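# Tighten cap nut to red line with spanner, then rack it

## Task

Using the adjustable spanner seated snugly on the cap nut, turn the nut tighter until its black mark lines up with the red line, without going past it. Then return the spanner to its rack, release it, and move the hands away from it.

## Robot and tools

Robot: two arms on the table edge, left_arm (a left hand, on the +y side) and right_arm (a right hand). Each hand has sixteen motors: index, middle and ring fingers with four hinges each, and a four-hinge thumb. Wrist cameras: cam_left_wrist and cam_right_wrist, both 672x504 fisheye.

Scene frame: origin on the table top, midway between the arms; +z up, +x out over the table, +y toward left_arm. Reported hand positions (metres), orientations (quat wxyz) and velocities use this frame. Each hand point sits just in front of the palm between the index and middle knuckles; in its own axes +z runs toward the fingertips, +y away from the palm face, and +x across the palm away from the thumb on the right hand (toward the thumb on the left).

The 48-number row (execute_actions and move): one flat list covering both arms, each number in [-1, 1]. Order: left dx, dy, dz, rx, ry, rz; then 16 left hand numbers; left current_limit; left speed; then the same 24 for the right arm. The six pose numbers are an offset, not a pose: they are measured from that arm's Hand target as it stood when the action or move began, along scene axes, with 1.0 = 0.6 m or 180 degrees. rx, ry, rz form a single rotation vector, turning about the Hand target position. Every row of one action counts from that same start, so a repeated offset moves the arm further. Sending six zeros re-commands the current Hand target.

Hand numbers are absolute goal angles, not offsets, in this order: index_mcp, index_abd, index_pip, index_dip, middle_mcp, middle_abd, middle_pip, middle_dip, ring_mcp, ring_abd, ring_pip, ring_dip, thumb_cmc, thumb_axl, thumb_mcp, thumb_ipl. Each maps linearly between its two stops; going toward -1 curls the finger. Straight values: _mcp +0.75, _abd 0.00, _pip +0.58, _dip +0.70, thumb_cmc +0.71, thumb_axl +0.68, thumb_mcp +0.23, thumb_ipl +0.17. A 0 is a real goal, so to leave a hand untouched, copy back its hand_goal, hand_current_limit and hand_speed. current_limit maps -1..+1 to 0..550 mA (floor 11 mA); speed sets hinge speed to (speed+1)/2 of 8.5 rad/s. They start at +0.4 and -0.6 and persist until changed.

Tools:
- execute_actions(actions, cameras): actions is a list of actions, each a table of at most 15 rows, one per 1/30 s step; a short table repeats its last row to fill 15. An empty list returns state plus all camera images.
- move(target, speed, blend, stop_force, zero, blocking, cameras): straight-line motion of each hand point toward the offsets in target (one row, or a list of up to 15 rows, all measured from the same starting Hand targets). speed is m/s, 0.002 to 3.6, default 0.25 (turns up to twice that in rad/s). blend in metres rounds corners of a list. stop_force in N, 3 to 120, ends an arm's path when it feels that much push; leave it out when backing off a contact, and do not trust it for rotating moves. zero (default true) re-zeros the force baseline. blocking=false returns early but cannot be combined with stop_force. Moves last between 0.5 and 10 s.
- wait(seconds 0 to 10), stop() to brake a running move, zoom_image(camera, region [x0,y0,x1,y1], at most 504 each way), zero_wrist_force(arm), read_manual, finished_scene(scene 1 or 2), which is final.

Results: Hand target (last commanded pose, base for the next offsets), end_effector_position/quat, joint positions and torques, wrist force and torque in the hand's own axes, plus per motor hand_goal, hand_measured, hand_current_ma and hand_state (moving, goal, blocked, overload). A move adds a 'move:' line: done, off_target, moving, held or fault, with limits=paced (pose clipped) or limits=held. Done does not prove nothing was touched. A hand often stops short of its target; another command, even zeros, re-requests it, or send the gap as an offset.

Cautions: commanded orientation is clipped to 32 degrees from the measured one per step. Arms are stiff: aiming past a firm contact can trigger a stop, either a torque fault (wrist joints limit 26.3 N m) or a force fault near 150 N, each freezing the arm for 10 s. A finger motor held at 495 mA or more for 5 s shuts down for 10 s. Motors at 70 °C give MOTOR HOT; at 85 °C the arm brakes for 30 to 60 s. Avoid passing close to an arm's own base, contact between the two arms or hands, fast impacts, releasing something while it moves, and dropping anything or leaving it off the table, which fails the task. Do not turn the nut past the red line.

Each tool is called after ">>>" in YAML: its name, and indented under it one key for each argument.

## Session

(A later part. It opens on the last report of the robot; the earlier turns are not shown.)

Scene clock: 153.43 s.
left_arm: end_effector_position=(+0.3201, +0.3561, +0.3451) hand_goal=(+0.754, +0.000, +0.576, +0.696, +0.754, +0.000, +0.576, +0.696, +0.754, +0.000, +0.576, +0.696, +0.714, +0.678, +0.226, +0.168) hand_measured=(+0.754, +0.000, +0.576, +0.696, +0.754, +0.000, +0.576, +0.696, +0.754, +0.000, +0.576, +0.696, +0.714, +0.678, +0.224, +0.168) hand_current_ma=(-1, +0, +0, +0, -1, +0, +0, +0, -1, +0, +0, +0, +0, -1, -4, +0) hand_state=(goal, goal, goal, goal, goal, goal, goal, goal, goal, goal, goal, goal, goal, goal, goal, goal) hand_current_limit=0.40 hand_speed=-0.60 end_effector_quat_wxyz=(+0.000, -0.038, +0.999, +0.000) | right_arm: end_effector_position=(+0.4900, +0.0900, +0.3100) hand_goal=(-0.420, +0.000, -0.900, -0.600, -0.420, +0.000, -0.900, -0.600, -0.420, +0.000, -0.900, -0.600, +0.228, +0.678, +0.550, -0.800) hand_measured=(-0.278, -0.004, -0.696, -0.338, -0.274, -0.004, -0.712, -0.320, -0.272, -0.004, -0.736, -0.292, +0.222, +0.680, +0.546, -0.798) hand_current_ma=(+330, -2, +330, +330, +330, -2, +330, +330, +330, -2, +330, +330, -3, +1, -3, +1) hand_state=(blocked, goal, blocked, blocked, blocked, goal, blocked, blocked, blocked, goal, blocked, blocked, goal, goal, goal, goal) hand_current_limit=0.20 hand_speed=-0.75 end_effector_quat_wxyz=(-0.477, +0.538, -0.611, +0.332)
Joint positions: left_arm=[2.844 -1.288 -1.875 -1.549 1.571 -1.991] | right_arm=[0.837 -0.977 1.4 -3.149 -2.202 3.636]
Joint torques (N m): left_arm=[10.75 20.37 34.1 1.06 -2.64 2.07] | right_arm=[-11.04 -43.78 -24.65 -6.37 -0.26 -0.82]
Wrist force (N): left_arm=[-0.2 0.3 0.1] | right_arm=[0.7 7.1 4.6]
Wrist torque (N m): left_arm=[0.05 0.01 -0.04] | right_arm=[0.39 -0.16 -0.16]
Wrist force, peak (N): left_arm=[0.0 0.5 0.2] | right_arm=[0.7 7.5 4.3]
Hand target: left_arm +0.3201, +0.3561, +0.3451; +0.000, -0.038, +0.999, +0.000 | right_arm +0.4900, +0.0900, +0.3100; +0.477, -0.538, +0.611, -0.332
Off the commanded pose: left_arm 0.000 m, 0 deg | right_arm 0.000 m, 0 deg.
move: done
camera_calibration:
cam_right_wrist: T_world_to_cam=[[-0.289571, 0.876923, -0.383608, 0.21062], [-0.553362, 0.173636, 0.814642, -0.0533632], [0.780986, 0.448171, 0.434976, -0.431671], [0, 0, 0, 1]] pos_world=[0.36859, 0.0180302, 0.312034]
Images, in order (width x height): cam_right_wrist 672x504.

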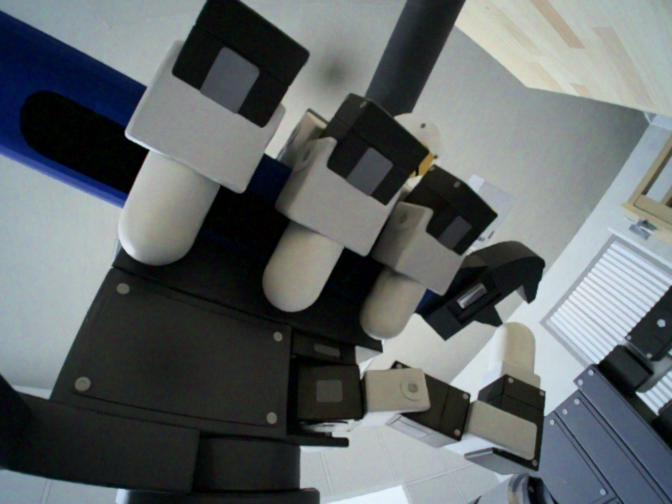

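>>> move:
  target:
    - [0,0,0,0,0,0,0.754,0,0.576,0.696,0.754,0,0.576,0.696,0.754,0,0.576,0.696,0.714,0.678,0.226,0.168,0.4,-0.6,0,0,0,0,0,0,-0.42,0,-0.9,-0.6,-0.42,0,-0.9,-0.6,-0.42,0,-0.9,-0.6,0.39,0.678,0.37,-0.58,0.2,-0.72]
    - [0,0,0,0,0,0,0.754,0,0.576,0.696,0.754,0,0.576,0.696,0.754,0,0.576,0.696,0.714,0.678,0.226,0.168,0.4,-0.6,0,0,0,0,0,0,-0.42,0,-0.9,-0.6,-0.42,0,-0.9,-0.6,-0.42,0,-0.9,-0.6,0.39,0.678,0.18,-0.58,0.2,-0.8]
    - [0,0,0,0,0,0,0.754,0,0.576,0.696,0.754,0,0.576,0.696,0.754,0,0.576,0.696,0.714,0.678,0.226,0.168,0.4,-0.6,0,0,0,0,0,0,-0.42,0,-0.9,-0.6,-0.42,0,-0.9,-0.6,-0.42,0,-0.9,-0.6,0.2286,0.678,0.2,-0.82,0.2,-0.88]
    - [0,0,0,0,0,0,0.754,0,0.576,0.696,0.754,0,0.576,0.696,0.754,0,0.576,0.696,0.714,0.678,0.226,0.168,0.4,-0.6,0,0,0,0,0,0,-0.42,0,-0.9,-0.6,-0.42,0,-0.9,-0.6,-0.42,0,-0.9,-0.6,0.2286,0.678,0.42,-0.82,0.2,-0.7]
    - [0,0,0,0,0,0,0.754,0,0.576,0.696,0.754,0,0.576,0.696,0.754,0,0.576,0.696,0.714,0.678,0.226,0.168,0.4,-0.6,0,0,0,0,0,0,-0.42,0,-0.9,-0.6,-0.42,0,-0.9,-0.6,-0.42,0,-0.9,-0.6,0.39,0.678,0.37,-0.58,0.2,-0.72]
    - [0,0,0,0,0,0,0.754,0,0.576,0.696,0.754,0,0.576,0.696,0.754,0,0.576,0.696,0.714,0.678,0.226,0.168,0.4,-0.6,0,0,0,0,0,0,-0.42,0,-0.9,-0.6,-0.42,0,-0.9,-0.6,-0.42,0,-0.9,-0.6,0.39,0.678,0.18,-0.58,0.2,-0.8]
    - [0,0,0,0,0,0,0.754,0,0.576,0.696,0.754,0,0.576,0.696,0.754,0,0.576,0.696,0.714,0.678,0.226,0.168,0.4,-0.6,0,0,0,0,0,0,-0.42,0,-0.9,-0.6,-0.42,0,-0.9,-0.6,-0.42,0,-0.9,-0.6,0.2286,0.678,0.2,-0.82,0.2,-0.88]
    - [0,0,0,0,0,0,0.754,0,0.576,0.696,0.754,0,0.576,0.696,0.754,0,0.576,0.696,0.714,0.678,0.226,0.168,0.4,-0.6,0,0,0,0,0,0,-0.42,0,-0.9,-0.6,-0.42,0,-0.9,-0.6,-0.42,0,-0.9,-0.6,0.2286,0.678,0.42,-0.82,0.2,-0.7]
    - [0,0,0,0,0,0,0.754,0,0.576,0.696,0.754,0,0.576,0.696,0.754,0,0.576,0.696,0.714,0.678,0.226,0.168,0.4,-0.6,0,0,0,0,0,0,-0.42,0,-0.9,-0.6,-0.42,0,-0.9,-0.6,-0.42,0,-0.9,-0.6,0.39,0.678,0.37,-0.58,0.2,-0.72]
    - [0,0,0,0,0,0,0.754,0,0.576,0.696,0.754,0,0.576,0.696,0.754,0,0.576,0.696,0.714,0.678,0.226,0.168,0.4,-0.6,0,0,0,0,0,0,-0.42,0,-0.9,-0.6,-0.42,0,-0.9,-0.6,-0.42,0,-0.9,-0.6,0.39,0.678,0.18,-0.58,0.2,-0.8]
    - [0,0,0,0,0,0,0.754,0,0.576,0.696,0.754,0,0.576,0.696,0.754,0,0.576,0.696,0.714,0.678,0.226,0.168,0.4,-0.6,0,0,0,0,0,0,-0.42,0,-0.9,-0.6,-0.42,0,-0.9,-0.6,-0.42,0,-0.9,-0.6,0.2286,0.678,0.2,-0.82,0.2,-0.88]
    - [0,0,0,0,0,0,0.754,0,0.576,0.696,0.754,0,0.576,0.696,0.754,0,0.576,0.696,0.714,0.678,0.226,0.168,0.4,-0.6,0,0,0,0,0,0,-0.42,0,-0.9,-0.6,-0.42,0,-0.9,-0.6,-0.42,0,-0.9,-0.6,0.2286,0.678,0.6,-0.75,0.2,-0.7]
  cameras: ["cam_right_wrist"]

>>> zoom_image:
  camera: "cam_right_wrist"
  region: [475, 265, 545, 335]

Scene clock: 163.50 s.
left_arm: end_effector_position=(+0.3201, +0.3561, +0.3451) hand_goal=(+0.754, +0.000, +0.576, +0.696, +0.754, +0.000, +0.576, +0.696, +0.754, +0.000, +0.576, +0.696, +0.714, +0.678, +0.226, +0.168) hand_measured=(+0.754, +0.000, +0.576, +0.696, +0.754, +0.000, +0.576, +0.696, +0.754, +0.000, +0.576, +0.696, +0.714, +0.678, +0.224, +0.168) hand_current_ma=(-1, +0, +0, +0, -1, +0, +0, +0, -1, +0, +0, +0, +0, -1, -4, +0) hand_state=(goal, goal, goal, goal, goal, goal, goal, goal, goal, goal, goal, goal, goal, goal, goal, goal) hand_current_limit=0.40 hand_speed=-0.60 end_effector_quat_wxyz=(+0.000, -0.038, +0.999, +0.000) | right_arm: end_effector_position=(+0.4900, +0.0900, +0.3100) hand_goal=(-0.420, +0.000, -0.900, -0.600, -0.420, +0.000, -0.900, -0.600, -0.420, +0.000, -0.900, -0.600, +0.228, +0.678, +0.600, -0.750) hand_measured=(-0.278, -0.004, -0.696, -0.338, -0.274, -0.004, -0.712, -0.320, -0.272, -0.004, -0.736, -0.292, +0.222, +0.680, +0.596, -0.748) hand_current_ma=(+330, -2, +330, +330, +330, -2, +330, +330, +330, -2, +330, +330, -3, +1, -3, +1) hand_state=(blocked, goal, blocked, blocked, blocked, goal, blocked, blocked, blocked, goal, blocked, blocked, goal, goal, goal, goal) hand_current_limit=0.20 hand_speed=-0.70 end_effector_quat_wxyz=(-0.477, +0.538, -0.611, +0.332)
Joint positions: left_arm=[2.844 -1.288 -1.875 -1.549 1.571 -1.991] | right_arm=[0.837 -0.977 1.4 -3.149 -2.202 3.636]
Joint torques (N m): left_arm=[10.03 20.49 33.44 1.37 -2.36 1.92] | right_arm=[-11.11 -52.07 -24.19 -6.35 -0.53 -0.28]
Wrist force (N): left_arm=[0.0 0.0 0.0] | right_arm=[0.4 7.1 4.4]
Wrist torque (N m): left_arm=[0.02 -0.03 -0.02] | right_arm=[0.41 -0.13 -0.19]
Wrist force, peak (N): left_arm=[-0.3 0.3 0.5] | right_arm=[0.6 7.4 4.6]
Hand target: left_arm +0.3201, +0.3561, +0.3451; +0.000, -0.038, +0.999, +0.000 | right_arm +0.4900, +0.0900, +0.3100; +0.477, -0.538, +0.611, -0.332
Off the commanded pose: left_arm 0.000 m, 0 deg | right_arm 0.000 m, 0 deg.
move: done
camera_calibration:
cam_right_wrist: T_world_to_cam=[[-0.289571, 0.876923, -0.383608, 0.21062], [-0.553362, 0.173636, 0.814642, -0.0533632], [0.780986, 0.448171, 0.434976, -0.431671], [0, 0, 0, 1]] pos_world=[0.36859, 0.0180302, 0.312034]
Images, in order (width x height): cam_right_wrist 672x504.

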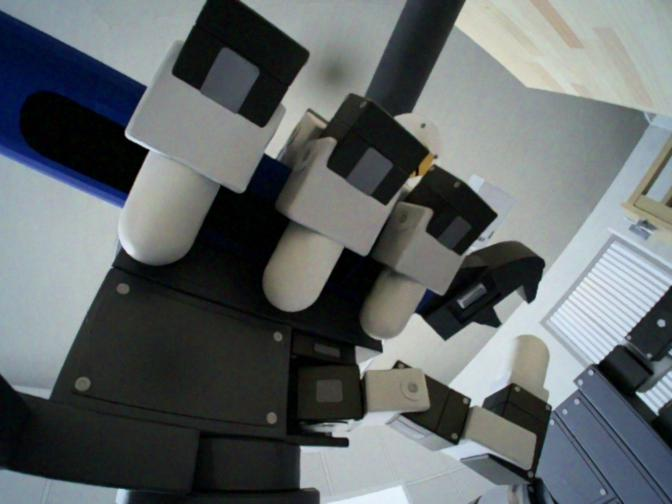

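Scaled by 7.200 from the camera's 672x504 image, which has a finer 960x720 frame.

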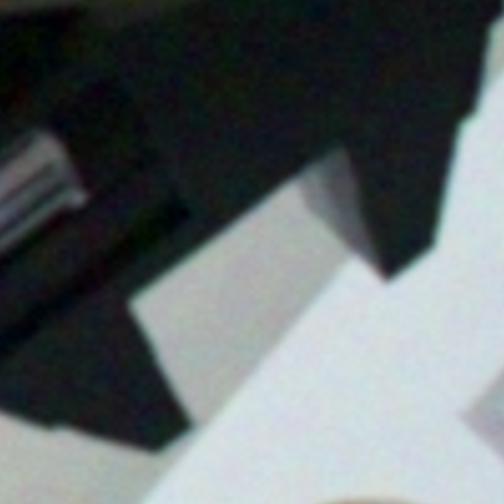

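>>> move:
  target:
    - [0,0,0,0,0,0,0.754,0,0.576,0.696,0.754,0,0.576,0.696,0.754,0,0.576,0.696,0.714,0.678,0.226,0.168,0.4,-0.6,0,0,0,0,0,0,-0.42,0,-0.9,-0.6,-0.42,0,-0.9,-0.6,-0.42,0,-0.9,-0.6,0.4,0.678,0.35,-0.57,0.2,-0.5]
    - [0,0,0,0,0,0,0.754,0,0.576,0.696,0.754,0,0.576,0.696,0.754,0,0.576,0.696,0.714,0.678,0.226,0.168,0.4,-0.6,0,0,0,0,0,0,-0.42,0,-0.9,-0.6,-0.42,0,-0.9,-0.6,-0.42,0,-0.9,-0.6,0.4,0.678,0.17,-0.57,0.2,-0.7]
    - [0,0,0,0,0,0,0.754,0,0.576,0.696,0.754,0,0.576,0.696,0.754,0,0.576,0.696,0.714,0.678,0.226,0.168,0.4,-0.6,0,0,0,0,0,0,-0.42,0,-0.9,-0.6,-0.42,0,-0.9,-0.6,-0.42,0,-0.9,-0.6,0.22,0.678,0.19,-0.84,0.2,-0.8]
    - [0,0,0,0,0,0,0.754,0,0.576,0.696,0.754,0,0.576,0.696,0.754,0,0.576,0.696,0.714,0.678,0.226,0.168,0.4,-0.6,0,0,0,0,0,0,-0.42,0,-0.9,-0.6,-0.42,0,-0.9,-0.6,-0.42,0,-0.9,-0.6,0.22,0.678,0.42,-0.82,0.2,-0.5]
    - [0,0,0,0,0,0,0.754,0,0.576,0.696,0.754,0,0.576,0.696,0.754,0,0.576,0.696,0.714,0.678,0.226,0.168,0.4,-0.6,0,0,0,0,0,0,-0.42,0,-0.9,-0.6,-0.42,0,-0.9,-0.6,-0.42,0,-0.9,-0.6,0.4,0.678,0.35,-0.57,0.2,-0.5]
    - [0,0,0,0,0,0,0.754,0,0.576,0.696,0.754,0,0.576,0.696,0.754,0,0.576,0.696,0.714,0.678,0.226,0.168,0.4,-0.6,0,0,0,0,0,0,-0.42,0,-0.9,-0.6,-0.42,0,-0.9,-0.6,-0.42,0,-0.9,-0.6,0.4,0.678,0.17,-0.57,0.2,-0.7]
    - [0,0,0,0,0,0,0.754,0,0.576,0.696,0.754,0,0.576,0.696,0.754,0,0.576,0.696,0.714,0.678,0.226,0.168,0.4,-0.6,0,0,0,0,0,0,-0.42,0,-0.9,-0.6,-0.42,0,-0.9,-0.6,-0.42,0,-0.9,-0.6,0.22,0.678,0.19,-0.84,0.2,-0.8]
    - [0,0,0,0,0,0,0.754,0,0.576,0.696,0.754,0,0.576,0.696,0.754,0,0.576,0.696,0.714,0.678,0.226,0.168,0.4,-0.6,0,0,0,0,0,0,-0.42,0,-0.9,-0.6,-0.42,0,-0.9,-0.6,-0.42,0,-0.9,-0.6,0.22,0.678,0.42,-0.82,0.2,-0.5]
    - [0,0,0,0,0,0,0.754,0,0.576,0.696,0.754,0,0.576,0.696,0.754,0,0.576,0.696,0.714,0.678,0.226,0.168,0.4,-0.6,0,0,0,0,0,0,-0.42,0,-0.9,-0.6,-0.42,0,-0.9,-0.6,-0.42,0,-0.9,-0.6,0.4,0.678,0.35,-0.57,0.2,-0.5]
    - [0,0,0,0,0,0,0.754,0,0.576,0.696,0.754,0,0.576,0.696,0.754,0,0.576,0.696,0.714,0.678,0.226,0.168,0.4,-0.6,0,0,0,0,0,0,-0.42,0,-0.9,-0.6,-0.42,0,-0.9,-0.6,-0.42,0,-0.9,-0.6,0.4,0.678,0.17,-0.57,0.2,-0.7]
    - [0,0,0,0,0,0,0.754,0,0.576,0.696,0.754,0,0.576,0.696,0.754,0,0.576,0.696,0.714,0.678,0.226,0.168,0.4,-0.6,0,0,0,0,0,0,-0.42,0,-0.9,-0.6,-0.42,0,-0.9,-0.6,-0.42,0,-0.9,-0.6,0.22,0.678,0.19,-0.84,0.2,-0.8]
    - [0,0,0,0,0,0,0.754,0,0.576,0.696,0.754,0,0.576,0.696,0.754,0,0.576,0.696,0.714,0.678,0.226,0.168,0.4,-0.6,0,0,0,0,0,0,-0.42,0,-0.9,-0.6,-0.42,0,-0.9,-0.6,-0.42,0,-0.9,-0.6,0.2286,0.678,0.6,-0.75,0.2,-0.5]
  cameras: ["cam_right_wrist"]

>>> zoom_image:
  camera: "cam_right_wrist"
  region: [475, 265, 545, 335]

Scene clock: 172.17 s.
left_arm: end_effector_position=(+0.3201, +0.3561, +0.3451) hand_goal=(+0.754, +0.000, +0.576, +0.696, +0.754, +0.000, +0.576, +0.696, +0.754, +0.000, +0.576, +0.696, +0.714, +0.678, +0.226, +0.168) hand_measured=(+0.754, +0.000, +0.576, +0.696, +0.754, +0.000, +0.576, +0.696, +0.754, +0.000, +0.576, +0.696, +0.714, +0.678, +0.224, +0.168) hand_current_ma=(-1, +0, +0, +0, -1, +0, +0, +0, -1, +0, +0, +0, +0, -1, -4, +0) hand_state=(goal, goal, goal, goal, goal, goal, goal, goal, goal, goal, goal, goal, goal, goal, goal, goal) hand_current_limit=0.40 hand_speed=-0.60 end_effector_quat_wxyz=(+0.000, -0.038, +0.999, +0.000) | right_arm: end_effector_position=(+0.4900, +0.0900, +0.3100) hand_goal=(-0.420, +0.000, -0.900, -0.600, -0.420, +0.000, -0.900, -0.600, -0.420, +0.000, -0.900, -0.600, +0.228, +0.678, +0.600, -0.750) hand_measured=(-0.278, -0.004, -0.696, -0.338, -0.274, -0.004, -0.712, -0.320, -0.272, -0.004, -0.736, -0.292, +0.218, +0.680, +0.596, -0.748) hand_current_ma=(+330, -2, +330, +330, +330, -2, +330, +330, +330, -2, +330, +330, -8, +1, -3, +1) hand_state=(blocked, goal, blocked, blocked, blocked, goal, blocked, blocked, blocked, goal, blocked, blocked, goal, goal, goal, goal) hand_current_limit=0.20 hand_speed=-0.50 end_effector_quat_wxyz=(-0.477, +0.538, -0.611, +0.332)
Joint positions: left_arm=[2.844 -1.288 -1.875 -1.549 1.571 -1.991] | right_arm=[0.837 -0.977 1.4 -3.149 -2.202 3.636]
Joint torques (N m): left_arm=[9.5 19.23 34.64 1.3 -2.44 2.04] | right_arm=[-10.52 -57.95 -24.99 -6.31 -0.74 0.14]
Wrist force (N): left_arm=[-0.1 0.2 0.3] | right_arm=[0.5 7.5 4.2]
Wrist torque (N m): left_arm=[0.03 0.00 -0.04] | right_arm=[0.49 -0.13 -0.17]
Wrist force, peak (N): left_arm=[0.0 -0.1 0.6] | right_arm=[0.4 7.5 4.5]
Hand target: left_arm +0.3201, +0.3561, +0.3451; +0.000, -0.038, +0.999, +0.000 | right_arm +0.4900, +0.0900, +0.3100; +0.477, -0.538, +0.611, -0.332
Off the commanded pose: left_arm 0.000 m, 0 deg | right_arm 0.000 m, 0 deg.
move: done
camera_calibration:
cam_right_wrist: T_world_to_cam=[[-0.289571, 0.876923, -0.383608, 0.21062], [-0.553362, 0.173636, 0.814642, -0.0533632], [0.780986, 0.448171, 0.434976, -0.431671], [0, 0, 0, 1]] pos_world=[0.36859, 0.0180302, 0.312034]
Images, in order (width x height): cam_right_wrist 672x504.

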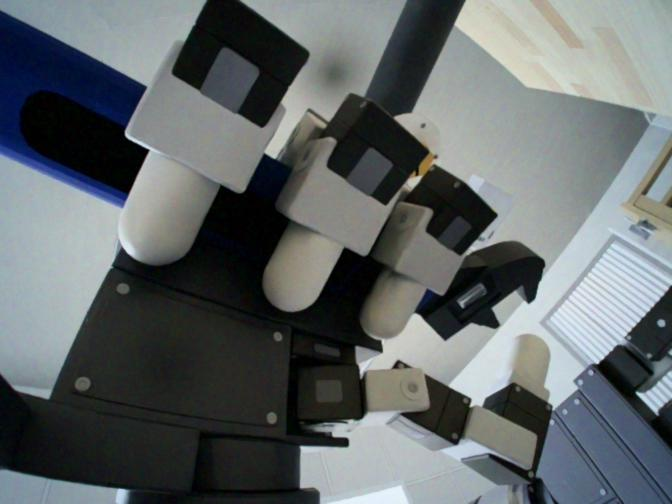

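Scaled by 7.200 from the camera's 672x504 image, which has a finer 960x720 frame.

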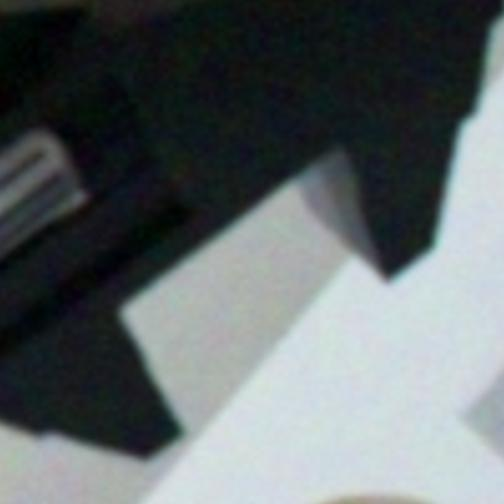

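>>> move:
  target:
    - [0,0,0,0,0,0,0.754,0,0.576,0.696,0.754,0,0.576,0.696,0.754,0,0.576,0.696,0.714,0.678,0.226,0.168,0.4,-0.6,0,0,0,0,0,0,-0.42,0,-0.9,-0.6,-0.42,0,-0.9,-0.6,-0.42,0,-0.9,-0.6,0.4,0.678,0.35,-0.57,0.2,-0.5]
    - [0,0,0,0,0,0,0.754,0,0.576,0.696,0.754,0,0.576,0.696,0.754,0,0.576,0.696,0.714,0.678,0.226,0.168,0.4,-0.6,0,0,0,0,0,0,-0.42,0,-0.9,-0.6,-0.42,0,-0.9,-0.6,-0.42,0,-0.9,-0.6,0.4,0.678,0.17,-0.57,0.2,-0.7]
    - [0,0,0,0,0,0,0.754,0,0.576,0.696,0.754,0,0.576,0.696,0.754,0,0.576,0.696,0.714,0.678,0.226,0.168,0.4,-0.6,0,0,0,0,0,0,-0.42,0,-0.9,-0.6,-0.42,0,-0.9,-0.6,-0.42,0,-0.9,-0.6,0.22,0.678,0.19,-0.84,0.2,-0.8]
    - [0,0,0,0,0,0,0.754,0,0.576,0.696,0.754,0,0.576,0.696,0.754,0,0.576,0.696,0.714,0.678,0.226,0.168,0.4,-0.6,0,0,0,0,0,0,-0.42,0,-0.9,-0.6,-0.42,0,-0.9,-0.6,-0.42,0,-0.9,-0.6,0.22,0.678,0.42,-0.82,0.2,-0.5]
    - [0,0,0,0,0,0,0.754,0,0.576,0.696,0.754,0,0.576,0.696,0.754,0,0.576,0.696,0.714,0.678,0.226,0.168,0.4,-0.6,0,0,0,0,0,0,-0.42,0,-0.9,-0.6,-0.42,0,-0.9,-0.6,-0.42,0,-0.9,-0.6,0.4,0.678,0.35,-0.57,0.2,-0.5]
    - [0,0,0,0,0,0,0.754,0,0.576,0.696,0.754,0,0.576,0.696,0.754,0,0.576,0.696,0.714,0.678,0.226,0.168,0.4,-0.6,0,0,0,0,0,0,-0.42,0,-0.9,-0.6,-0.42,0,-0.9,-0.6,-0.42,0,-0.9,-0.6,0.4,0.678,0.17,-0.57,0.2,-0.7]
    - [0,0,0,0,0,0,0.754,0,0.576,0.696,0.754,0,0.576,0.696,0.754,0,0.576,0.696,0.714,0.678,0.226,0.168,0.4,-0.6,0,0,0,0,0,0,-0.42,0,-0.9,-0.6,-0.42,0,-0.9,-0.6,-0.42,0,-0.9,-0.6,0.22,0.678,0.19,-0.84,0.2,-0.8]
    - [0,0,0,0,0,0,0.754,0,0.576,0.696,0.754,0,0.576,0.696,0.754,0,0.576,0.696,0.714,0.678,0.226,0.168,0.4,-0.6,0,0,0,0,0,0,-0.42,0,-0.9,-0.6,-0.42,0,-0.9,-0.6,-0.42,0,-0.9,-0.6,0.22,0.678,0.42,-0.82,0.2,-0.5]
    - [0,0,0,0,0,0,0.754,0,0.576,0.696,0.754,0,0.576,0.696,0.754,0,0.576,0.696,0.714,0.678,0.226,0.168,0.4,-0.6,0,0,0,0,0,0,-0.42,0,-0.9,-0.6,-0.42,0,-0.9,-0.6,-0.42,0,-0.9,-0.6,0.4,0.678,0.35,-0.57,0.2,-0.5]
    - [0,0,0,0,0,0,0.754,0,0.576,0.696,0.754,0,0.576,0.696,0.754,0,0.576,0.696,0.714,0.678,0.226,0.168,0.4,-0.6,0,0,0,0,0,0,-0.42,0,-0.9,-0.6,-0.42,0,-0.9,-0.6,-0.42,0,-0.9,-0.6,0.4,0.678,0.17,-0.57,0.2,-0.7]
    - [0,0,0,0,0,0,0.754,0,0.576,0.696,0.754,0,0.576,0.696,0.754,0,0.576,0.696,0.714,0.678,0.226,0.168,0.4,-0.6,0,0,0,0,0,0,-0.42,0,-0.9,-0.6,-0.42,0,-0.9,-0.6,-0.42,0,-0.9,-0.6,0.22,0.678,0.19,-0.84,0.2,-0.8]
    - [0,0,0,0,0,0,0.754,0,0.576,0.696,0.754,0,0.576,0.696,0.754,0,0.576,0.696,0.714,0.678,0.226,0.168,0.4,-0.6,0,0,0,0,0,0,-0.42,0,-0.9,-0.6,-0.42,0,-0.9,-0.6,-0.42,0,-0.9,-0.6,0.22,0.678,0.6,-0.82,0.2,-0.5]
  cameras: ["all"]

>>> zoom_image:
  camera: "cam_right_wrist"
  region: [475, 265, 545, 335]

Scene clock: 183.60 s.
left_arm: end_effector_position=(+0.3201, +0.3561, +0.3451) hand_goal=(+0.754, +0.000, +0.576, +0.696, +0.754, +0.000, +0.576, +0.696, +0.754, +0.000, +0.576, +0.696, +0.714, +0.678, +0.226, +0.168) hand_measured=(+0.754, +0.000, +0.576, +0.696, +0.754, +0.000, +0.576, +0.696, +0.754, +0.000, +0.576, +0.696, +0.714, +0.678, +0.224, +0.168) hand_current_ma=(-1, +0, +0, +0, -1, +0, +0, +0, -1, +0, +0, +0, +0, -1, -4, +0) hand_state=(goal, goal, goal, goal, goal, goal, goal, goal, goal, goal, goal, goal, goal, goal, goal, goal) hand_current_limit=0.40 hand_speed=-0.60 end_effector_quat_wxyz=(+0.000, -0.038, +0.999, +0.000) | right_arm: end_effector_position=(+0.4900, +0.0900, +0.3100) hand_goal=(-0.420, +0.000, -0.900, -0.600, -0.420, +0.000, -0.900, -0.600, -0.420, +0.000, -0.900, -0.600, +0.220, +0.678, +0.600, -0.820) hand_measured=(-0.278, -0.004, -0.696, -0.338, -0.274, -0.004, -0.712, -0.320, -0.272, -0.004, -0.736, -0.292, +0.214, +0.680, +0.596, -0.818) hand_current_ma=(+330, -2, +330, +330, +330, -2, +330, +330, +330, -2, +330, +330, -3, +1, -3, +1) hand_state=(blocked, goal, blocked, blocked, blocked, goal, blocked, blocked, blocked, goal, blocked, blocked, goal, goal, goal, goal) hand_current_limit=0.20 hand_speed=-0.50 end_effector_quat_wxyz=(-0.477, +0.538, -0.611, +0.332)
Joint positions: left_arm=[2.844 -1.288 -1.875 -1.549 1.571 -1.991] | right_arm=[0.837 -0.977 1.4 -3.149 -2.202 3.636]
Joint torques (N m): left_arm=[9.68 20.21 34.11 1.35 -2.39 1.92] | right_arm=[-10.78 -66.55 -24.8 -6.15 -1.02 0.68]
Wrist force (N): left_arm=[-0.2 0.0 0.3] | right_arm=[0.6 7.2 4.5]
Wrist torque (N m): left_arm=[-0.02 0.01 -0.05] | right_arm=[0.42 -0.14 -0.18]
Wrist force, peak (N): left_arm=[-0.3 0.4 0.4] | right_arm=[0.6 7.6 4.5]
Hand target: left_arm +0.3201, +0.3561, +0.3451; +0.000, -0.038, +0.999, +0.000 | right_arm +0.4900, +0.0900, +0.3100; +0.477, -0.538, +0.611, -0.332
Off the commanded pose: left_arm 0.000 m, 0 deg | right_arm 0.000 m, 0 deg.
move: done
camera_calibration:
cam_left_wrist: T_world_to_cam=[[0.810249, -0.585385, -0.0286636, -0.068691], [-0.397439, -0.584735, 0.707196, 0.0459018], [-0.430743, -0.561613, -0.706436, 0.711473], [0, 0, 0, 1]] pos_world=[0.380362, 0.386202, 0.46818]
cam_right_wrist: T_world_to_cam=[[-0.289571, 0.876923, -0.383608, 0.21062], [-0.553362, 0.173636, 0.814642, -0.0533632], [0.780986, 0.448171, 0.434976, -0.431671], [0, 0, 0, 1]] pos_world=[0.36859, 0.0180302, 0.312034]

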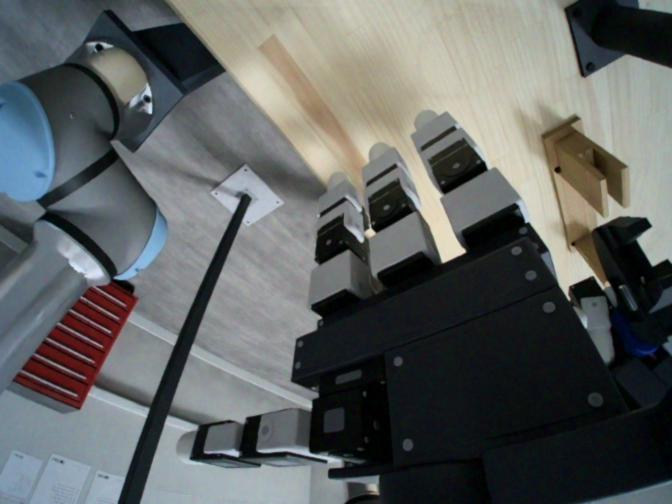

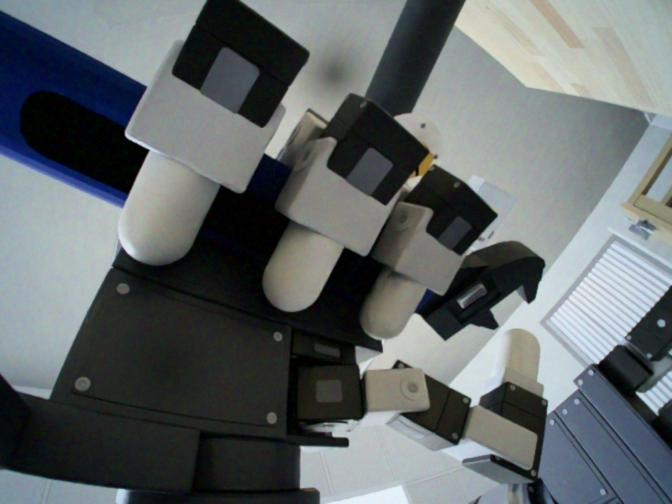

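Scaled by 7.200 from the camera's 672x504 image, which has a finer 960x720 frame.

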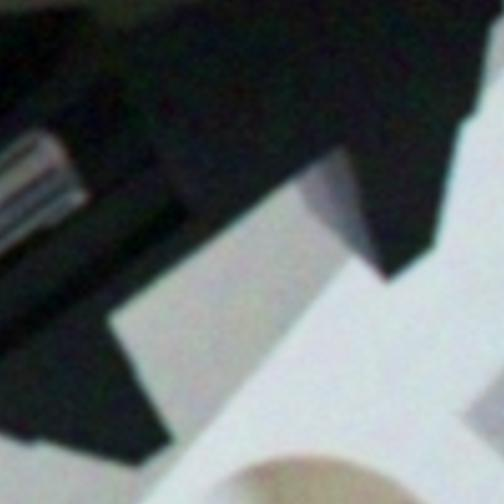

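>>> move:
  target: [0,0,-0.03,0,0,0.165,0.754,0,0.576,0.696,0.754,0,0.576,0.696,0.754,0,0.576,0.696,0.714,0.678,0.226,0.168,0.4,-0.6,0.0917,-0.0733,-0.0817,0,0,0,-0.42,0,-0.9,-0.6,-0.42,0,-0.9,-0.6,-0.42,0,-0.9,-0.6,0.22,0.678,0.6,-0.82,0.2,-0.5]
  speed: 0.12
  cameras: ["all"]

>>> zoom_image:
  camera: "cam_left_wrist"
  region: [440, 100, 672, 274]

Scene clock: 187.50 s.
left_arm: end_effector_position=(+0.3201, +0.3561, +0.3271) hand_goal=(+0.754, +0.000, +0.576, +0.696, +0.754, +0.000, +0.576, +0.696, +0.754, +0.000, +0.576, +0.696, +0.714, +0.678, +0.226, +0.168) hand_measured=(+0.754, +0.000, +0.576, +0.696, +0.754, +0.000, +0.576, +0.696, +0.754, +0.000, +0.576, +0.696, +0.714, +0.678, +0.224, +0.168) hand_current_ma=(-1, +0, +0, +0, -1, +0, +0, +0, -1, +0, +0, +0, +0, -1, -4, +0) hand_state=(goal, goal, goal, goal, goal, goal, goal, goal, goal, goal, goal, goal, goal, goal, goal, goal) hand_current_limit=0.40 hand_speed=-0.60 end_effector_quat_wxyz=(+0.000, -0.292, +0.956, +0.000) | right_arm: end_effector_position=(+0.5450, +0.0461, +0.2611) hand_goal=(-0.420, +0.000, -0.900, -0.600, -0.420, +0.000, -0.900, -0.600, -0.420, +0.000, -0.900, -0.600, +0.220, +0.678, +0.600, -0.820) hand_measured=(-0.278, -0.004, -0.696, -0.338, -0.274, -0.004, -0.712, -0.320, -0.272, -0.004, -0.736, -0.292, +0.214, +0.680, +0.596, -0.818) hand_current_ma=(+330, -2, +330, +330, +330, -2, +330, +330, +330, -2, +330, +330, -3, +1, -3, +1) hand_state=(blocked, goal, blocked, blocked, blocked, goal, blocked, blocked, blocked, goal, blocked, blocked, goal, goal, goal, goal) hand_current_limit=0.20 hand_speed=-0.50 end_effector_quat_wxyz=(-0.477, +0.538, -0.611, +0.332)
Joint positions: left_arm=[2.936 -1.33 -1.891 -1.491 1.571 -2.417] | right_arm=[0.727 -0.924 1.453 -3.284 -2.101 3.585]
Joint torques (N m): left_arm=[12.23 4.79 13.83 4.16 2.29 -1.87] | right_arm=[-13.42 -43.87 -14.94 -6.83 0.77 -2.24]
Wrist force (N): left_arm=[0.1 -0.2 0.3] | right_arm=[0.4 7.0 4.4]
Wrist torque (N m): left_arm=[-0.05 0.02 0.18] | right_arm=[0.41 -0.11 -0.06]
Wrist force, peak (N): left_arm=[-0.4 0.0 0.6] | right_arm=[0.8 7.4 4.4]
Hand target: left_arm +0.3201, +0.3561, +0.3271; +0.000, -0.292, +0.956, +0.000 | right_arm +0.5450, +0.0461, +0.2610; +0.477, -0.538, +0.611, -0.332
Off the commanded pose: left_arm 0.000 m, 0 deg | right_arm 0.000 m, 0 deg.
move: done
camera_calibration:
cam_left_wrist: T_world_to_cam=[[0.993808, -0.107361, -0.0286304, -0.298148], [-0.0557657, -0.704799, 0.707212, -0.00799404], [-0.0961059, -0.701236, -0.706422, 0.641348], [0, 0, 0, 1]] pos_world=[0.357493, 0.412093, 0.45018]
cam_right_wrist: T_world_to_cam=[[-0.289571, 0.876923, -0.383608, 0.246247], [-0.553362, 0.173636, 0.814642, 0.0246118], [0.780986, 0.448171, 0.434976, -0.433637], [0, 0, 0, 1]] pos_world=[0.42359, -0.0258698, 0.263034]

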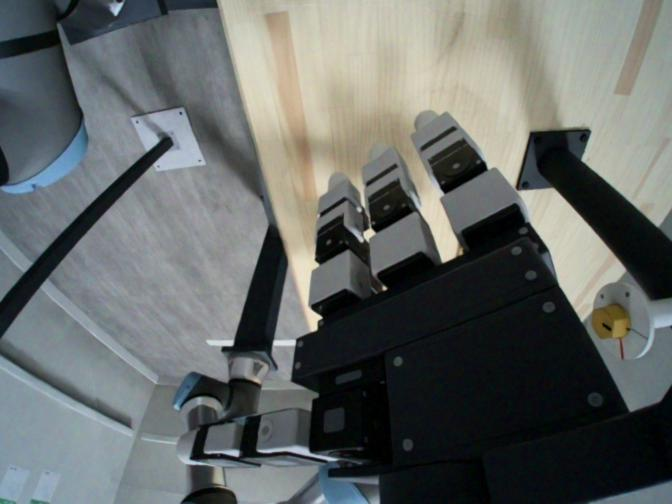

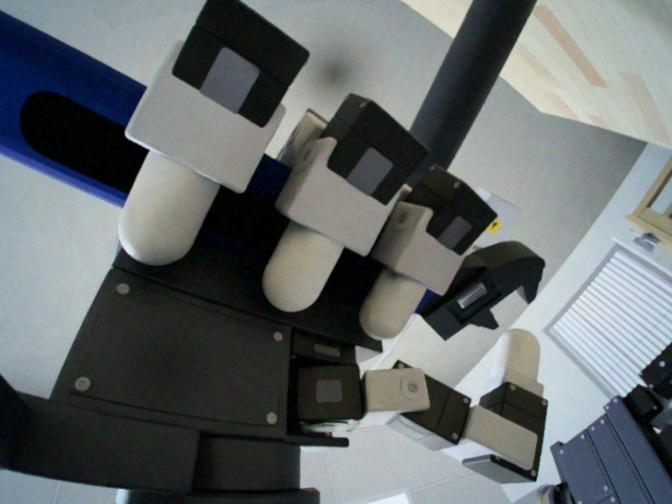

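Scaled by 2.172 from the camera's 672x504 image, which has a finer 960x720 frame.

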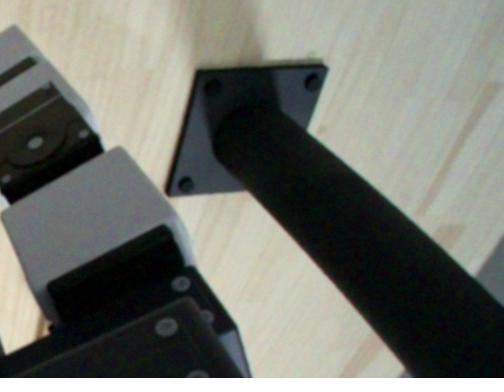

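>>> move:
  target: [-0.0667,-0.0667,0.133,0,0,0,0.754,0,0.576,0.696,0.754,0,0.576,0.696,0.754,0,0.576,0.696,0.714,0.678,0.226,0.168,0.4,-0.6,0.0333,0,0,0,0,0,-0.42,0,-0.9,-0.6,-0.42,0,-0.9,-0.6,-0.42,0,-0.9,-0.6,0.22,0.678,0.6,-0.82,0.2,-0.5]
  speed: 0.12
  cameras: ["all"]

>>> zoom_image:
  camera: "cam_left_wrist"
  region: [500, 170, 672, 299]

>>> zoom_image:
  camera: "cam_right_wrist"
  region: [430, 200, 570, 340]

Scene clock: 190.17 s.
left_arm: end_effector_position=(+0.2801, +0.3161, +0.4069) hand_goal=(+0.754, +0.000, +0.576, +0.696, +0.754, +0.000, +0.576, +0.696, +0.754, +0.000, +0.576, +0.696, +0.714, +0.678, +0.226, +0.168) hand_measured=(+0.754, +0.000, +0.576, +0.696, +0.754, +0.000, +0.576, +0.696, +0.754, +0.000, +0.576, +0.696, +0.714, +0.678, +0.224, +0.168) hand_current_ma=(-1, +0, +0, +0, -1, +0, +0, +0, -1, +0, +0, +0, +0, -1, -4, +0) hand_state=(goal, goal, goal, goal, goal, goal, goal, goal, goal, goal, goal, goal, goal, goal, goal, goal) hand_current_limit=0.40 hand_speed=-0.60 end_effector_quat_wxyz=(+0.000, -0.292, +0.956, +0.000) | right_arm: end_effector_position=(+0.5650, +0.0461, +0.2610) hand_goal=(-0.420, +0.000, -0.900, -0.600, -0.420, +0.000, -0.900, -0.600, -0.420, +0.000, -0.900, -0.600, +0.220, +0.678, +0.600, -0.820) hand_measured=(-0.278, -0.004, -0.696, -0.338, -0.274, -0.004, -0.712, -0.320, -0.272, -0.004, -0.736, -0.292, +0.214, +0.680, +0.596, -0.818) hand_current_ma=(+330, -2, +330, +330, +330, -2, +330, +330, +330, -2, +330, +330, -3, +1, -3, +1) hand_state=(blocked, goal, blocked, blocked, blocked, goal, blocked, blocked, blocked, goal, blocked, blocked, goal, goal, goal, goal) hand_current_limit=0.20 hand_speed=-0.50 end_effector_quat_wxyz=(-0.477, +0.538, -0.611, +0.332)
Joint positions: left_arm=[2.805 -1.315 -1.698 -1.699 1.571 -2.548] | right_arm=[0.708 -0.896 1.404 -3.267 -2.083 3.577]
Joint torques (N m): left_arm=[-11.44 4.04 32.6 0.12 2.42 -1.69] | right_arm=[-13.47 -44.98 -34.62 -1.55 0.94 -2.29]
Wrist force (N): left_arm=[0.0 0.2 0.4] | right_arm=[0.6 7.1 4.0]
Wrist torque (N m): left_arm=[-0.03 0.02 0.16] | right_arm=[0.48 -0.12 -0.05]
Wrist force, peak (N): left_arm=[-0.5 -0.1 1.2] | right_arm=[0.6 7.4 4.3]
Hand target: left_arm +0.2801, +0.3160, +0.4069; +0.000, -0.292, +0.956, +0.000 | right_arm +0.5650, +0.0461, +0.2610; +0.477, -0.538, +0.611, -0.332
Off the commanded pose: left_arm 0.000 m, 0 deg | right_arm 0.000 m, 0 deg.
move: done
camera_calibration:
cam_left_wrist: T_world_to_cam=[[0.993838, -0.107081, -0.0286264, -0.260524], [-0.0555713, -0.704825, 0.707201, -0.0948281], [-0.0959045, -0.701253, -0.706432, 0.665704], [0, 0, 0, 1]] pos_world=[0.317493, 0.372093, 0.52988]
cam_right_wrist: T_world_to_cam=[[-0.289571, 0.876923, -0.383608, 0.252038], [-0.553362, 0.173636, 0.814642, 0.035679], [0.780986, 0.448171, 0.434976, -0.449257], [0, 0, 0, 1]] pos_world=[0.44359, -0.0258698, 0.263034]

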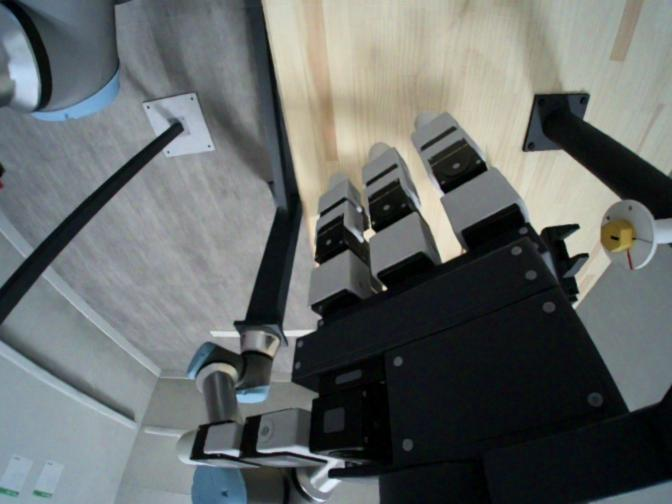

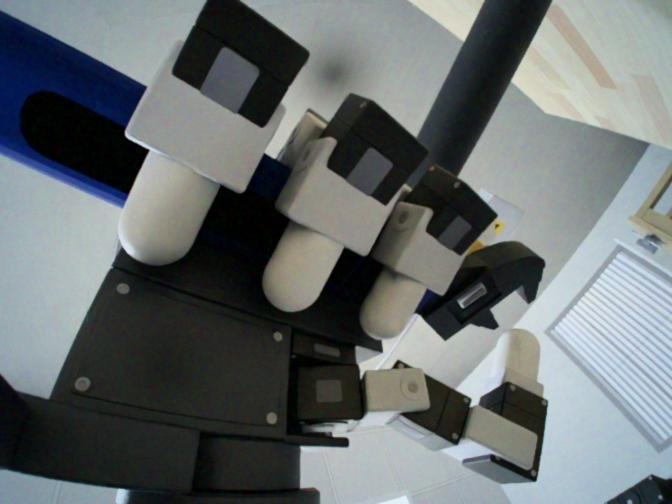

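Scaled by 2.930 from the camera's 672x504 image, which has a finer 960x720 frame.

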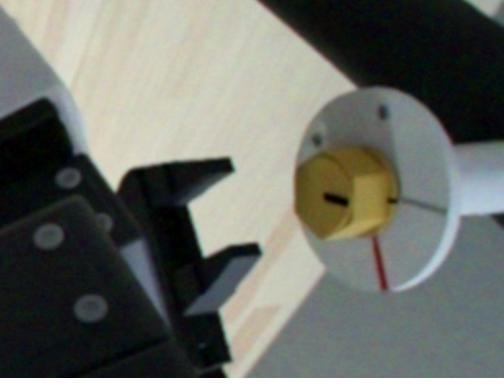

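Scaled by 3.600 from the camera's 672x504 image, which has a finer 960x720 frame.

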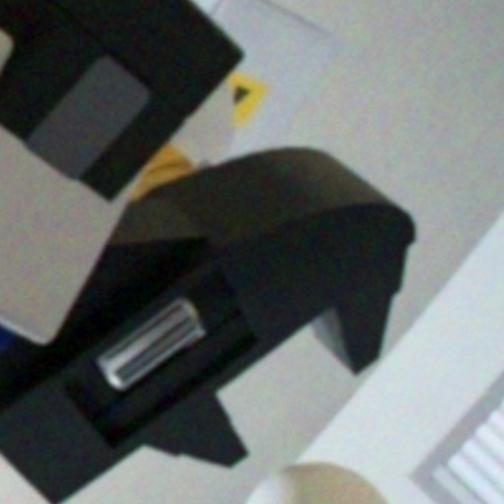

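>>> zoom_image:
  camera: "cam_left_wrist"
  region: [535, 205, 645, 288]

>>> zoom_image:
  camera: "cam_right_wrist"
  region: [475, 265, 545, 335]

Scaled by 4.582 from the camera's 672x504 image, which has a finer 960x720 frame.

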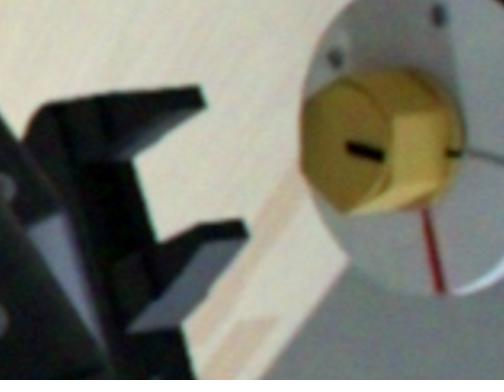

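Scaled by 7.200 from the camera's 672x504 image, which has a finer 960x720 frame.

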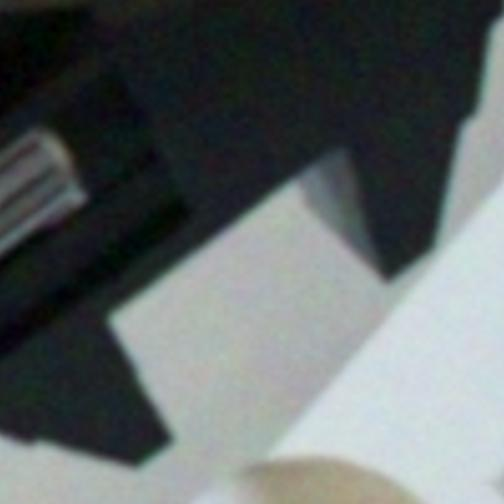

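>>> move:
  target:
    - [0,0,0,0,0,0,0.754,0,0.576,0.696,0.754,0,0.576,0.696,0.754,0,0.576,0.696,0.714,0.678,0.226,0.168,0.4,-0.6,0.0083,0.0178,0,0,0,0,-0.42,0,-0.9,-0.6,-0.42,0,-0.9,-0.6,-0.42,0,-0.9,-0.6,0.4,0.678,0.35,-0.57,0.2,-0.5]
    - [0,0,0,0,0,0,0.754,0,0.576,0.696,0.754,0,0.576,0.696,0.754,0,0.576,0.696,0.714,0.678,0.226,0.168,0.4,-0.6,0.0083,0.0178,0,0,0,0,-0.42,0,-0.9,-0.6,-0.42,0,-0.9,-0.6,-0.42,0,-0.9,-0.6,0.4,0.678,0.17,-0.57,0.2,-0.7]
    - [0,0,0,0,0,0,0.754,0,0.576,0.696,0.754,0,0.576,0.696,0.754,0,0.576,0.696,0.714,0.678,0.226,0.168,0.4,-0.6,0.0083,0.0178,0,0,0,0,-0.42,0,-0.9,-0.6,-0.42,0,-0.9,-0.6,-0.42,0,-0.9,-0.6,0.22,0.678,0.19,-0.84,0.2,-0.8]
    - [0,0,0,0,0,0,0.754,0,0.576,0.696,0.754,0,0.576,0.696,0.754,0,0.576,0.696,0.714,0.678,0.226,0.168,0.4,-0.6,0.0083,0.0178,0,0,0,0,-0.42,0,-0.9,-0.6,-0.42,0,-0.9,-0.6,-0.42,0,-0.9,-0.6,0.22,0.678,0.42,-0.82,0.2,-0.5]
    - [0,0,0,0,0,0,0.754,0,0.576,0.696,0.754,0,0.576,0.696,0.754,0,0.576,0.696,0.714,0.678,0.226,0.168,0.4,-0.6,0.0083,0.0178,0,0,0,0,-0.42,0,-0.9,-0.6,-0.42,0,-0.9,-0.6,-0.42,0,-0.9,-0.6,0.4,0.678,0.35,-0.57,0.2,-0.5]
    - [0,0,0,0,0,0,0.754,0,0.576,0.696,0.754,0,0.576,0.696,0.754,0,0.576,0.696,0.714,0.678,0.226,0.168,0.4,-0.6,0.0083,0.0178,0,0,0,0,-0.42,0,-0.9,-0.6,-0.42,0,-0.9,-0.6,-0.42,0,-0.9,-0.6,0.4,0.678,0.17,-0.57,0.2,-0.7]
    - [0,0,0,0,0,0,0.754,0,0.576,0.696,0.754,0,0.576,0.696,0.754,0,0.576,0.696,0.714,0.678,0.226,0.168,0.4,-0.6,0.0083,0.0178,0,0,0,0,-0.42,0,-0.9,-0.6,-0.42,0,-0.9,-0.6,-0.42,0,-0.9,-0.6,0.22,0.678,0.19,-0.84,0.2,-0.8]
    - [0,0,0,0,0,0,0.754,0,0.576,0.696,0.754,0,0.576,0.696,0.754,0,0.576,0.696,0.714,0.678,0.226,0.168,0.4,-0.6,0.0083,0.0178,0,0,0,0,-0.42,0,-0.9,-0.6,-0.42,0,-0.9,-0.6,-0.42,0,-0.9,-0.6,0.22,0.678,0.42,-0.82,0.2,-0.5]
    - [0,0,0,0,0,0,0.754,0,0.576,0.696,0.754,0,0.576,0.696,0.754,0,0.576,0.696,0.714,0.678,0.226,0.168,0.4,-0.6,0.0083,0.0178,0,0,0,0,-0.42,0,-0.9,-0.6,-0.42,0,-0.9,-0.6,-0.42,0,-0.9,-0.6,0.4,0.678,0.35,-0.57,0.2,-0.5]
    - [0,0,0,0,0,0,0.754,0,0.576,0.696,0.754,0,0.576,0.696,0.754,0,0.576,0.696,0.714,0.678,0.226,0.168,0.4,-0.6,0.0083,0.0178,0,0,0,0,-0.42,0,-0.9,-0.6,-0.42,0,-0.9,-0.6,-0.42,0,-0.9,-0.6,0.4,0.678,0.17,-0.57,0.2,-0.7]
    - [0,0,0,0,0,0,0.754,0,0.576,0.696,0.754,0,0.576,0.696,0.754,0,0.576,0.696,0.714,0.678,0.226,0.168,0.4,-0.6,0.0083,0.0178,0,0,0,0,-0.42,0,-0.9,-0.6,-0.42,0,-0.9,-0.6,-0.42,0,-0.9,-0.6,0.22,0.678,0.19,-0.84,0.2,-0.8]
    - [0,0,0,0,0,0,0.754,0,0.576,0.696,0.754,0,0.576,0.696,0.754,0,0.576,0.696,0.714,0.678,0.226,0.168,0.4,-0.6,0.0083,0.0178,0,0,0,0,-0.42,0,-0.9,-0.6,-0.42,0,-0.9,-0.6,-0.42,0,-0.9,-0.6,0.22,0.678,0.6,-0.82,0.2,-0.5]
  cameras: ["all"]

>>> zoom_image:
  camera: "cam_left_wrist"
  region: [535, 205, 645, 288]

>>> zoom_image:
  camera: "cam_right_wrist"
  region: [475, 265, 545, 335]

Scene clock: 203.83 s.
left_arm: end_effector_position=(+0.2801, +0.3160, +0.4069) hand_goal=(+0.754, +0.000, +0.576, +0.696, +0.754, +0.000, +0.576, +0.696, +0.754, +0.000, +0.576, +0.696, +0.714, +0.678, +0.226, +0.168) hand_measured=(+0.754, +0.000, +0.576, +0.696, +0.754, +0.000, +0.576, +0.696, +0.754, +0.000, +0.576, +0.696, +0.714, +0.678, +0.224, +0.168) hand_current_ma=(-1, +0, +0, +0, -1, +0, +0, +0, -1, +0, +0, +0, +0, -1, -4, +0) hand_state=(goal, goal, goal, goal, goal, goal, goal, goal, goal, goal, goal, goal, goal, goal, goal, goal) hand_current_limit=0.40 hand_speed=-0.60 end_effector_quat_wxyz=(+0.000, -0.292, +0.956, +0.000) | right_arm: end_effector_position=(+0.5700, +0.0567, +0.2610) hand_goal=(-0.420, +0.000, -0.900, -0.600, -0.420, +0.000, -0.900, -0.600, -0.420, +0.000, -0.900, -0.600, +0.220, +0.678, +0.600, -0.820) hand_measured=(-0.278, -0.004, -0.696, -0.338, -0.274, -0.004, -0.712, -0.320, -0.272, -0.004, -0.736, -0.292, +0.214, +0.680, +0.596, -0.818) hand_current_ma=(+330, -2, +330, +330, +330, -2, +330, +330, +330, -2, +330, +330, -3, +1, -3, +1) hand_state=(blocked, goal, blocked, blocked, blocked, goal, blocked, blocked, blocked, goal, blocked, blocked, goal, goal, goal, goal) hand_current_limit=0.20 hand_speed=-0.50 end_effector_quat_wxyz=(-0.477, +0.538, -0.611, +0.332)
Joint positions: left_arm=[2.805 -1.315 -1.698 -1.699 1.571 -2.548] | right_arm=[0.716 -0.872 1.361 -3.246 -2.091 3.58]
Joint torques (N m): left_arm=[-11.22 3.73 34.98 1.03 2.39 -1.87] | right_arm=[4.04 -55.06 -28.03 -5.42 -0.46 0.95]
Wrist force (N): left_arm=[0.3 -0.2 0.5] | right_arm=[0.5 6.8 4.0]
Wrist torque (N m): left_arm=[-0.09 -0.02 0.20] | right_arm=[0.45 -0.12 -0.22]
Wrist force, peak (N): left_arm=[0.5 0.0 0.7] | right_arm=[0.5 7.4 4.4]
Hand target: left_arm +0.2801, +0.3160, +0.4069; +0.000, -0.292, +0.956, +0.000 | right_arm +0.5700, +0.0567, +0.2610; +0.477, -0.538, +0.611, -0.332
Off the commanded pose: left_arm 0.000 m, 0 deg | right_arm 0.000 m, 0 deg.
move: done
camera_calibration:
cam_left_wrist: T_world_to_cam=[[0.993838, -0.10708, -0.0286275, -0.260532], [-0.0555696, -0.704825, 0.707201, -0.0949697], [-0.0959045, -0.701253, -0.706432, 0.665705], [0, 0, 0, 1]] pos_world=[0.317493, 0.371993, 0.52998]
cam_right_wrist: T_world_to_cam=[[-0.289571, 0.876923, -0.383608, 0.244191], [-0.553362, 0.173636, 0.814642, 0.0366053], [0.780986, 0.448171, 0.434976, -0.457912], [0, 0, 0, 1]] pos_world=[0.44859, -0.0152698, 0.263034]

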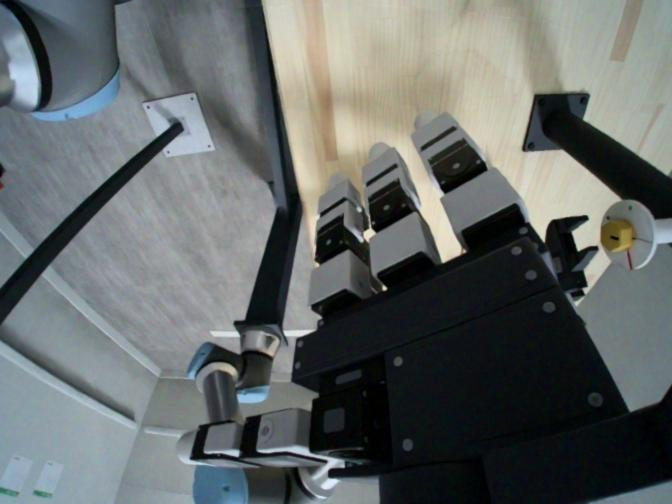

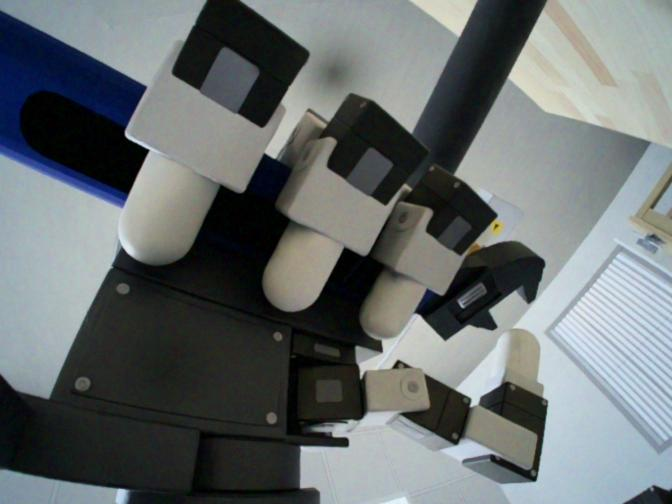

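Scaled by 4.582 from the camera's 672x504 image, which has a finer 960x720 frame.

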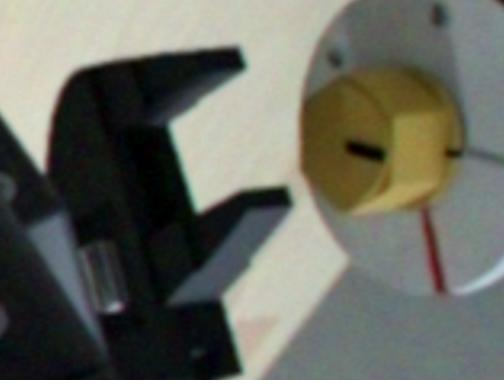

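Scaled by 7.200 from the camera's 672x504 image, which has a finer 960x720 frame.

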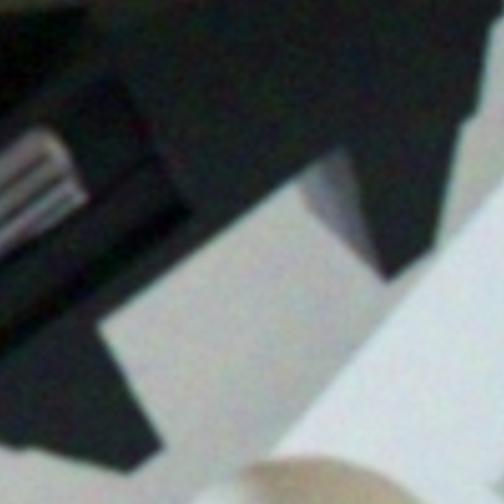

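>>> move:
  target: [0,0,0,0,0,0,0.754,0,0.576,0.696,0.754,0,0.576,0.696,0.754,0,0.576,0.696,0.714,0.678,0.226,0.168,0.4,-0.6,0.03,-0.0033,-0.0017,0,0,0,-0.42,0,-0.9,-0.6,-0.42,0,-0.9,-0.6,-0.42,0,-0.9,-0.6,0.22,0.678,0.6,-0.82,0.2,-0.5]
  speed: 0.04
  stop_force: 8
  cameras: ["all"]

>>> zoom_image:
  camera: "cam_left_wrist"
  region: [545, 205, 655, 288]

>>> zoom_image:
  camera: "cam_right_wrist"
  region: [445, 220, 555, 330]

Scene clock: 207.13 s.
left_arm: end_effector_position=(+0.2801, +0.3160, +0.4069) hand_goal=(+0.754, +0.000, +0.576, +0.696, +0.754, +0.000, +0.576, +0.696, +0.754, +0.000, +0.576, +0.696, +0.714, +0.678, +0.226, +0.168) hand_measured=(+0.754, +0.000, +0.576, +0.696, +0.754, +0.000, +0.576, +0.696, +0.754, +0.000, +0.576, +0.696, +0.714, +0.678, +0.224, +0.168) hand_current_ma=(-1, +0, +0, +0, -1, +0, +0, +0, -1, +0, +0, +0, +0, -1, -4, +0) hand_state=(goal, goal, goal, goal, goal, goal, goal, goal, goal, goal, goal, goal, goal, goal, goal, goal) hand_current_limit=0.40 hand_speed=-0.60 end_effector_quat_wxyz=(+0.000, -0.292, +0.956, +0.000) | right_arm: end_effector_position=(+0.5880, +0.0548, +0.2600) hand_goal=(-0.420, +0.000, -0.900, -0.600, -0.420, +0.000, -0.900, -0.600, -0.420, +0.000, -0.900, -0.600, +0.220, +0.678, +0.600, -0.820) hand_measured=(-0.278, -0.004, -0.696, -0.338, -0.274, -0.004, -0.712, -0.320, -0.272, -0.004, -0.736, -0.292, +0.214, +0.680, +0.596, -0.818) hand_current_ma=(+330, -2, +330, +330, +330, -2, +330, +330, +330, -2, +330, +330, -3, +1, -3, +1) hand_state=(blocked, goal, blocked, blocked, blocked, goal, blocked, blocked, blocked, goal, blocked, blocked, goal, goal, goal, goal) hand_current_limit=0.20 hand_speed=-0.50 end_effector_quat_wxyz=(-0.477, +0.538, -0.611, +0.332)
Joint positions: left_arm=[2.805 -1.315 -1.698 -1.699 1.571 -2.548] | right_arm=[0.697 -0.848 1.321 -3.234 -2.073 3.572]
Joint torques (N m): left_arm=[-11.42 4.03 34.44 0.96 2.43 -1.94] | right_arm=[-12.99 -47.72 -35.14 -1.56 0.97 -2.3]
Wrist force (N): left_arm=[0.1 0.1 0.2] | right_arm=[0.6 7.1 4.0]
Wrist torque (N m): left_arm=[-0.03 0.00 0.18] | right_arm=[0.49 -0.13 -0.05]
Wrist force, peak (N): left_arm=[0.7 0.0 0.4] | right_arm=[0.4 7.5 4.0]
Hand target: left_arm +0.2801, +0.3160, +0.4069; +0.000, -0.292, +0.956, +0.000 | right_arm +0.5880, +0.0548, +0.2600; +0.477, -0.538, +0.611, -0.332
Off the commanded pose: left_arm 0.000 m, 0 deg | right_arm 0.000 m, 0 deg.
move: done
camera_calibration:
cam_left_wrist: T_world_to_cam=[[0.993838, -0.10708, -0.0286275, -0.260532], [-0.0555696, -0.704825, 0.707201, -0.0949697], [-0.0959045, -0.701253, -0.706432, 0.665705], [0, 0, 0, 1]] pos_world=[0.317493, 0.371993, 0.52998]
cam_right_wrist: T_world_to_cam=[[-0.289571, 0.876923, -0.383608, 0.250686], [-0.553362, 0.173636, 0.814642, 0.0477104], [0.780986, 0.448171, 0.434976, -0.470684], [0, 0, 0, 1]] pos_world=[0.46659, -0.0171698, 0.262034]

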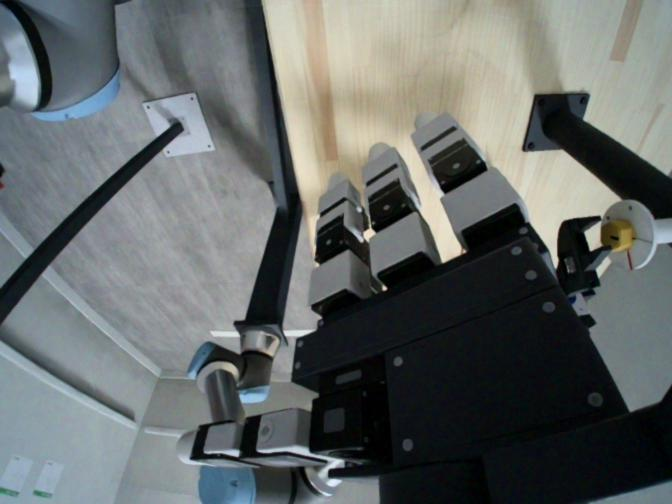

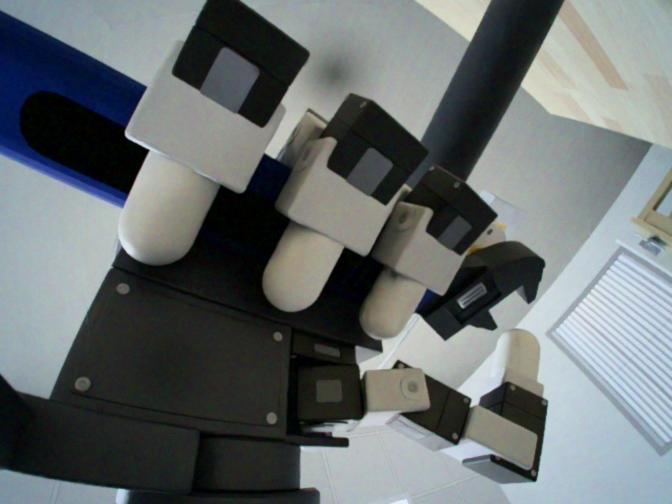

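Scaled by 4.582 from the camera's 672x504 image, which has a finer 960x720 frame.

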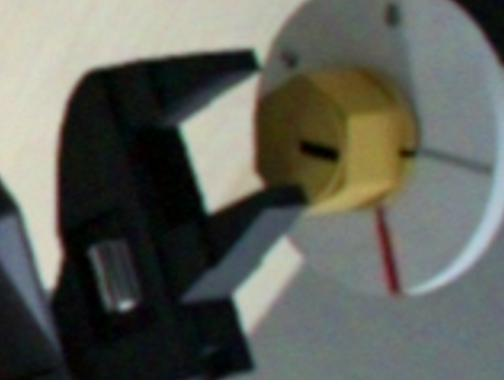

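Scaled by 4.582 from the camera's 672x504 image, which has a finer 960x720 frame.

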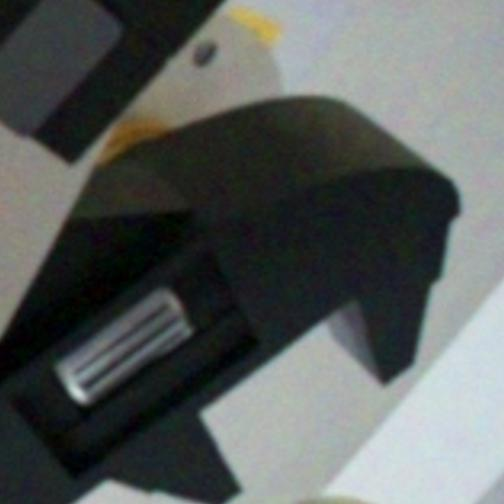

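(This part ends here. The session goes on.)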